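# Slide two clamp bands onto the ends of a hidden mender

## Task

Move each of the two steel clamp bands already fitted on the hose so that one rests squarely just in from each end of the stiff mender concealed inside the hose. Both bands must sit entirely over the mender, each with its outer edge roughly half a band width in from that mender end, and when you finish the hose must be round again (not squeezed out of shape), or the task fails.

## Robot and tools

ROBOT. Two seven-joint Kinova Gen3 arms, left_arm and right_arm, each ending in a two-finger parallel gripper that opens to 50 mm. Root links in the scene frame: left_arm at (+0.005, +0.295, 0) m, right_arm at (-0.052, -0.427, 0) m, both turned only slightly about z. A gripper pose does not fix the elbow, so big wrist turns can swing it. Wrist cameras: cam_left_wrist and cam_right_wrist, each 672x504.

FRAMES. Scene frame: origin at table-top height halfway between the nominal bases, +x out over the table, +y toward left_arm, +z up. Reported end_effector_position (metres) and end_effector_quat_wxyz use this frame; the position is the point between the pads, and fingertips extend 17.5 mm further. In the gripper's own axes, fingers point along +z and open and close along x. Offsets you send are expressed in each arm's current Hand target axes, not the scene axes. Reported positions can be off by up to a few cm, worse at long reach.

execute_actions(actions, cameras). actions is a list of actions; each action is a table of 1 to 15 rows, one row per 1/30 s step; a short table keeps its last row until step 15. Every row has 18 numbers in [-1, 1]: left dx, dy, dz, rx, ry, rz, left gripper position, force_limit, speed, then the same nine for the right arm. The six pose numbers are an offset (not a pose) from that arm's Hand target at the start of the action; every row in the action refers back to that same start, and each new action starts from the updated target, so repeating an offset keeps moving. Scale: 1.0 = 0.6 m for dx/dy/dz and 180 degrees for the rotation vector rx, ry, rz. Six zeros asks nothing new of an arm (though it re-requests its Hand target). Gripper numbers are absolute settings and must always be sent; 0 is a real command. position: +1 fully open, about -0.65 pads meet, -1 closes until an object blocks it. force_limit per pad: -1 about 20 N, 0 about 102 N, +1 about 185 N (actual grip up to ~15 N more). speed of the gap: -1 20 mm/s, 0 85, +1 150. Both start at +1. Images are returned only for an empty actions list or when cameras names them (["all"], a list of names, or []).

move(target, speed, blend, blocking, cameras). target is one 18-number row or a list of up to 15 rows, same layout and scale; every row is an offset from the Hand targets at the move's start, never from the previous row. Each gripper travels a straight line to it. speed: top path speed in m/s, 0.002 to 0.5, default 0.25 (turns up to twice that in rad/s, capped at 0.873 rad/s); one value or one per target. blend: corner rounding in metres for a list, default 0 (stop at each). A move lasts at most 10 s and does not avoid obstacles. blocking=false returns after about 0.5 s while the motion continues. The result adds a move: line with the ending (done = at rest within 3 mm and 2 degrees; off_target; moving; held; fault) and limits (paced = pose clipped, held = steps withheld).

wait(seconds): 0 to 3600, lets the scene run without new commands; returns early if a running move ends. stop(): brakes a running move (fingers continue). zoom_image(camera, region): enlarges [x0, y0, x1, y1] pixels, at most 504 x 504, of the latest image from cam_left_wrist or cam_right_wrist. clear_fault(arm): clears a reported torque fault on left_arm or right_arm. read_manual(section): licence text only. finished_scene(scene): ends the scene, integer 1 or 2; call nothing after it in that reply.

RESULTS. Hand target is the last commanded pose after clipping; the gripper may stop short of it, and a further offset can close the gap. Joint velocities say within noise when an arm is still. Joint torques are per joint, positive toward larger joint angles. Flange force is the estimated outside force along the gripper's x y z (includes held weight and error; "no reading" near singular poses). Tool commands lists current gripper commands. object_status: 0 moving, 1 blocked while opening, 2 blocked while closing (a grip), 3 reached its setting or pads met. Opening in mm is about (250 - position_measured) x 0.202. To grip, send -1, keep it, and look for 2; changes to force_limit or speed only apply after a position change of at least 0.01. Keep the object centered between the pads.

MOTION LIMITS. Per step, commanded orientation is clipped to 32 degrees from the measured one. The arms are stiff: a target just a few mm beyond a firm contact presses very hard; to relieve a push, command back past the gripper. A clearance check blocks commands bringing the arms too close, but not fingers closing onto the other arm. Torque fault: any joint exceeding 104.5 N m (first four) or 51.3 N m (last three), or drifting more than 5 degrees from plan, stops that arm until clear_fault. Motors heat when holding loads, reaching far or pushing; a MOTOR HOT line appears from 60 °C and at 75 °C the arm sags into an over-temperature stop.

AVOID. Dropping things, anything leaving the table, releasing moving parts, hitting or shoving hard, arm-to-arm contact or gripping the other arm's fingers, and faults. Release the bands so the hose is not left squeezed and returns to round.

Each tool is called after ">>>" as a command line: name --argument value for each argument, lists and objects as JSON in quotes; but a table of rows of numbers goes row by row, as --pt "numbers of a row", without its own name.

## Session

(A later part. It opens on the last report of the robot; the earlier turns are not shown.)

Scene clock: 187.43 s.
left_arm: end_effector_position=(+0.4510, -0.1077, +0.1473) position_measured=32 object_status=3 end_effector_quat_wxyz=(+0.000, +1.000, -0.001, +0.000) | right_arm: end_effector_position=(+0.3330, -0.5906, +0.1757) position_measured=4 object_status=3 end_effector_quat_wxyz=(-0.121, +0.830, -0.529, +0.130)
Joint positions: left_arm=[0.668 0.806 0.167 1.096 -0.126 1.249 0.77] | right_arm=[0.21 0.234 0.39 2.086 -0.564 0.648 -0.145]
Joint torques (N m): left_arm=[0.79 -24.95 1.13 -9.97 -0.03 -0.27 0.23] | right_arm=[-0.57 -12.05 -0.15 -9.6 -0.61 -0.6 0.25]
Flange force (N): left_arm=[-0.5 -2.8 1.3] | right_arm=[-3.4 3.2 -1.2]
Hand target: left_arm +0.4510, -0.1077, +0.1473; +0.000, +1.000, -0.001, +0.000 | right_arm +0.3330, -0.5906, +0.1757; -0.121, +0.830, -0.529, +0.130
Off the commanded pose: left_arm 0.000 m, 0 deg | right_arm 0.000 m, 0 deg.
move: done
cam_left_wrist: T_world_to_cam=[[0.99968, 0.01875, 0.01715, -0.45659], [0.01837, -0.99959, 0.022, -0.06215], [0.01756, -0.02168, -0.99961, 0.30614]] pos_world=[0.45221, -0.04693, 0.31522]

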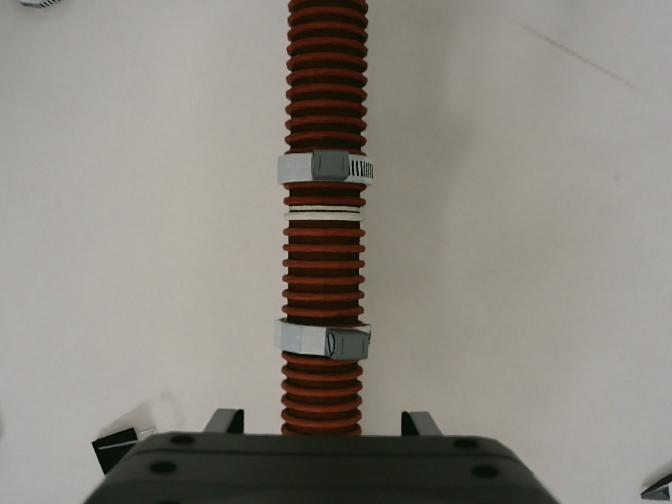

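>>> move --pt "0 -0.0695 0 0 0 0 0.8 -0.8 -0.5 0 0 0 0 0 0 0.992157 1 1" --pt "0 -0.0695 0.1587 0 0 0 0.44 -0.8 -0.5 0 0 0 0 0 0 0.992157 1 1" --pt "0 -0.0598 0.1587 0 0 0 0.44 -0.8 -0.5 0 0 0 0 0 0 0.992157 1 1" --pt "0 -0.068 0.1587 0 0 0 0.8 -0.8 -0.5 0 0 0 0 0 0 0.992157 1 1" --pt "0 -0.068 0 0 0 0 0.8 -0.8 -0.5 0 0 0 0 0 0 0.992157 1 1" --speed '[0.2,0.15,0.02,0.03,0.15]' --blend '[0.01,0,0,0,0]'

>>> move --pt "0 0.068 0 0 0 0 0.8 -0.5 -1 0 0 0 0 0 0 0.992157 1 1" --cameras '["cam_left_wrist"]'

>>> zoom_image --camera "cam_left_wrist" --region '[260, 290, 390, 390]'

Scene clock: 212.33 s.
left_arm: end_effector_position=(+0.4510, -0.0669, +0.1472) position_measured=32 object_status=3 end_effector_quat_wxyz=(+0.000, +1.000, -0.001, +0.000) | right_arm: end_effector_position=(+0.3330, -0.5906, +0.1757) position_measured=4 object_status=3 end_effector_quat_wxyz=(-0.121, +0.830, -0.529, +0.130)
Joint positions: left_arm=[0.606 0.741 0.166 1.225 -0.12 1.185 0.719] | right_arm=[0.21 0.234 0.39 2.086 -0.564 0.648 -0.145]
Joint torques (N m): left_arm=[0.81 -23.74 1.05 -9.81 0.01 -0.28 0.22] | right_arm=[-0.58 -12.03 -0.15 -9.58 -0.62 -0.64 0.28]
Flange force (N): left_arm=[-0.6 -2.8 1.3] | right_arm=[-3.3 3.1 -1.4]
Hand target: left_arm +0.4511, -0.0669, +0.1473; +0.000, +1.000, -0.001, +0.000 | right_arm +0.3330, -0.5906, +0.1757; -0.121, +0.830, -0.529, +0.130
Off the commanded pose: left_arm 0.000 m, 0 deg | right_arm 0.000 m, 0 deg.
move: done

Scene clock: 213.00 s.
left_arm: end_effector_position=(+0.4510, -0.1077, +0.1473) position_measured=32 object_status=3 end_effector_quat_wxyz=(+0.000, +1.000, -0.001, +0.000) | right_arm: end_effector_position=(+0.3330, -0.5906, +0.1757) position_measured=4 object_status=3 end_effector_quat_wxyz=(-0.121, +0.830, -0.529, +0.130)
Joint positions: left_arm=[0.668 0.806 0.168 1.096 -0.127 1.249 0.77] | right_arm=[0.21 0.234 0.39 2.086 -0.564 0.648 -0.145]
Joint torques (N m): left_arm=[0.8 -25.01 1.09 -9.87 -0.05 -0.28 0.23] | right_arm=[-0.56 -12.03 -0.14 -9.6 -0.6 -0.62 0.24]
Flange force (N): left_arm=[0.0 -2.4 1.2] | right_arm=[-3.3 3.2 -1.3]
Hand target: left_arm +0.4510, -0.1077, +0.1473; +0.000, +1.000, -0.001, +0.000 | right_arm +0.3330, -0.5906, +0.1757; -0.121, +0.830, -0.529, +0.130
Off the commanded pose: left_arm 0.000 m, 0 deg | right_arm 0.000 m, 0 deg.
move: done
cam_left_wrist: T_world_to_cam=[[0.99968, 0.01875, 0.01715, -0.45659], [0.01837, -0.99959, 0.0221, -0.06218], [0.01756, -0.02178, -0.99961, 0.30614]] pos_world=[0.45221, -0.04693, 0.31522]

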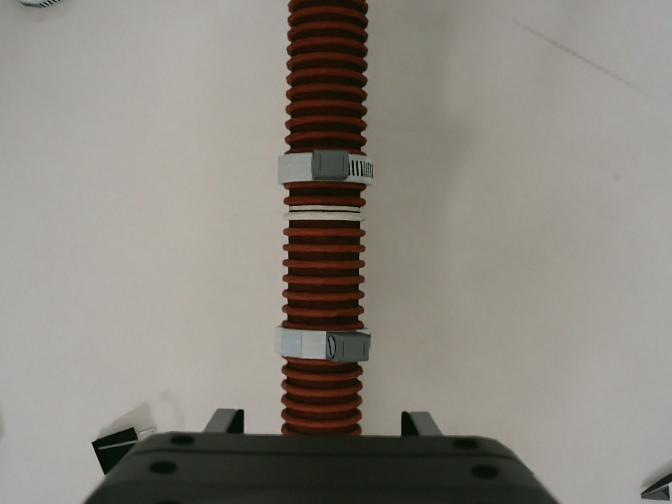

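Scaled by 3.877.

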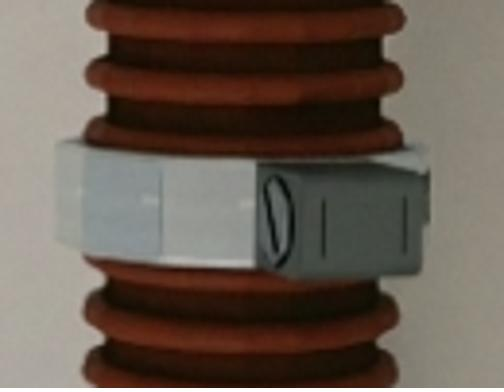

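>>> move --pt "0 -0.0335 0 0 0 0 0.8 -0.5 -0.5 0 0 0 0 0 0 0.992157 1 1" --pt "0 -0.0335 0.1587 0 0 0 0.2 -0.8 -1 0 0 0 0 0 0 0.992157 1 1" --pt "0 -0.0354 0.1587 0 0 0 0.8 -0.8 -1 0 0 0 0 0 0 0.992157 1 1" --pt "0 -0.0354 0 0 0 0 0.8 -0.8 -1 0 0 0 0 0 0 0.992157 1 1" --speed '[0.2,0.15,0.02,0.15]'

>>> move --pt "0 0.0354 0 0 0 0 0.8 -0.8 -1 0 0 0 0 0 0 0.992157 1 1" --cameras '["cam_left_wrist"]'

>>> zoom_image --camera "cam_left_wrist" --region '[260, 290, 390, 390]'

Scene clock: 225.87 s.
left_arm: end_effector_position=(+0.4510, -0.0864, +0.1473) position_measured=32 object_status=3 end_effector_quat_wxyz=(+0.000, +1.000, -0.001, +0.000) | right_arm: end_effector_position=(+0.3330, -0.5906, +0.1757) position_measured=4 object_status=3 end_effector_quat_wxyz=(-0.121, +0.830, -0.529, +0.130)
Joint positions: left_arm=[0.636 0.771 0.167 1.166 -0.124 1.214 0.745] | right_arm=[0.21 0.234 0.39 2.086 -0.564 0.648 -0.145]
Joint torques (N m): left_arm=[0.83 -24.35 1.06 -9.87 -0.01 -0.3 0.24] | right_arm=[-0.56 -12.04 -0.11 -9.61 -0.6 -0.64 0.25]
Flange force (N): left_arm=[-0.3 -2.7 1.3] | right_arm=[-3.4 3.2 -1.3]
Hand target: left_arm +0.4510, -0.0865, +0.1473; +0.000, +1.000, -0.001, +0.000 | right_arm +0.3330, -0.5906, +0.1757; -0.121, +0.830, -0.529, +0.130
Off the commanded pose: left_arm 0.000 m, 0 deg | right_arm 0.000 m, 0 deg.
move: done

Scene clock: 226.43 s.
left_arm: end_effector_position=(+0.4510, -0.1077, +0.1473) position_measured=32 object_status=3 end_effector_quat_wxyz=(+0.000, +1.000, -0.001, +0.000) | right_arm: end_effector_position=(+0.3330, -0.5906, +0.1757) position_measured=4 object_status=3 end_effector_quat_wxyz=(-0.121, +0.830, -0.529, +0.130)
Joint positions: left_arm=[0.668 0.806 0.168 1.096 -0.127 1.249 0.77] | right_arm=[0.21 0.234 0.39 2.086 -0.564 0.648 -0.145]
Joint torques (N m): left_arm=[0.78 -24.96 1.07 -9.96 -0.04 -0.29 0.21] | right_arm=[-0.57 -12 -0.14 -9.62 -0.61 -0.62 0.26]
Flange force (N): left_arm=[-0.5 -2.6 1.3] | right_arm=[-3.5 3.2 -1.4]
Hand target: left_arm +0.4510, -0.1077, +0.1473; +0.000, +1.000, -0.001, +0.000 | right_arm +0.3330, -0.5906, +0.1757; -0.121, +0.830, -0.529, +0.130
Off the commanded pose: left_arm 0.000 m, 0 deg | right_arm 0.000 m, 0 deg.
move: done
cam_left_wrist: T_world_to_cam=[[0.99968, 0.01875, 0.01715, -0.45659], [0.01837, -0.99959, 0.0221, -0.06218], [0.01756, -0.02178, -0.99961, 0.30614]] pos_world=[0.45221, -0.04693, 0.31522]

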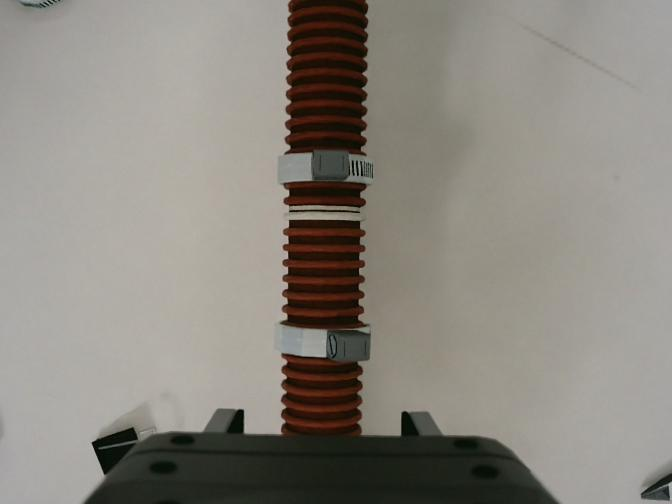

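Scaled by 3.877.

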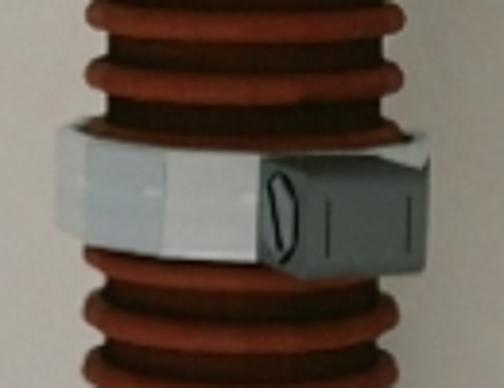

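>>> finished_scene --scene 2

The scene is finished: the task was done.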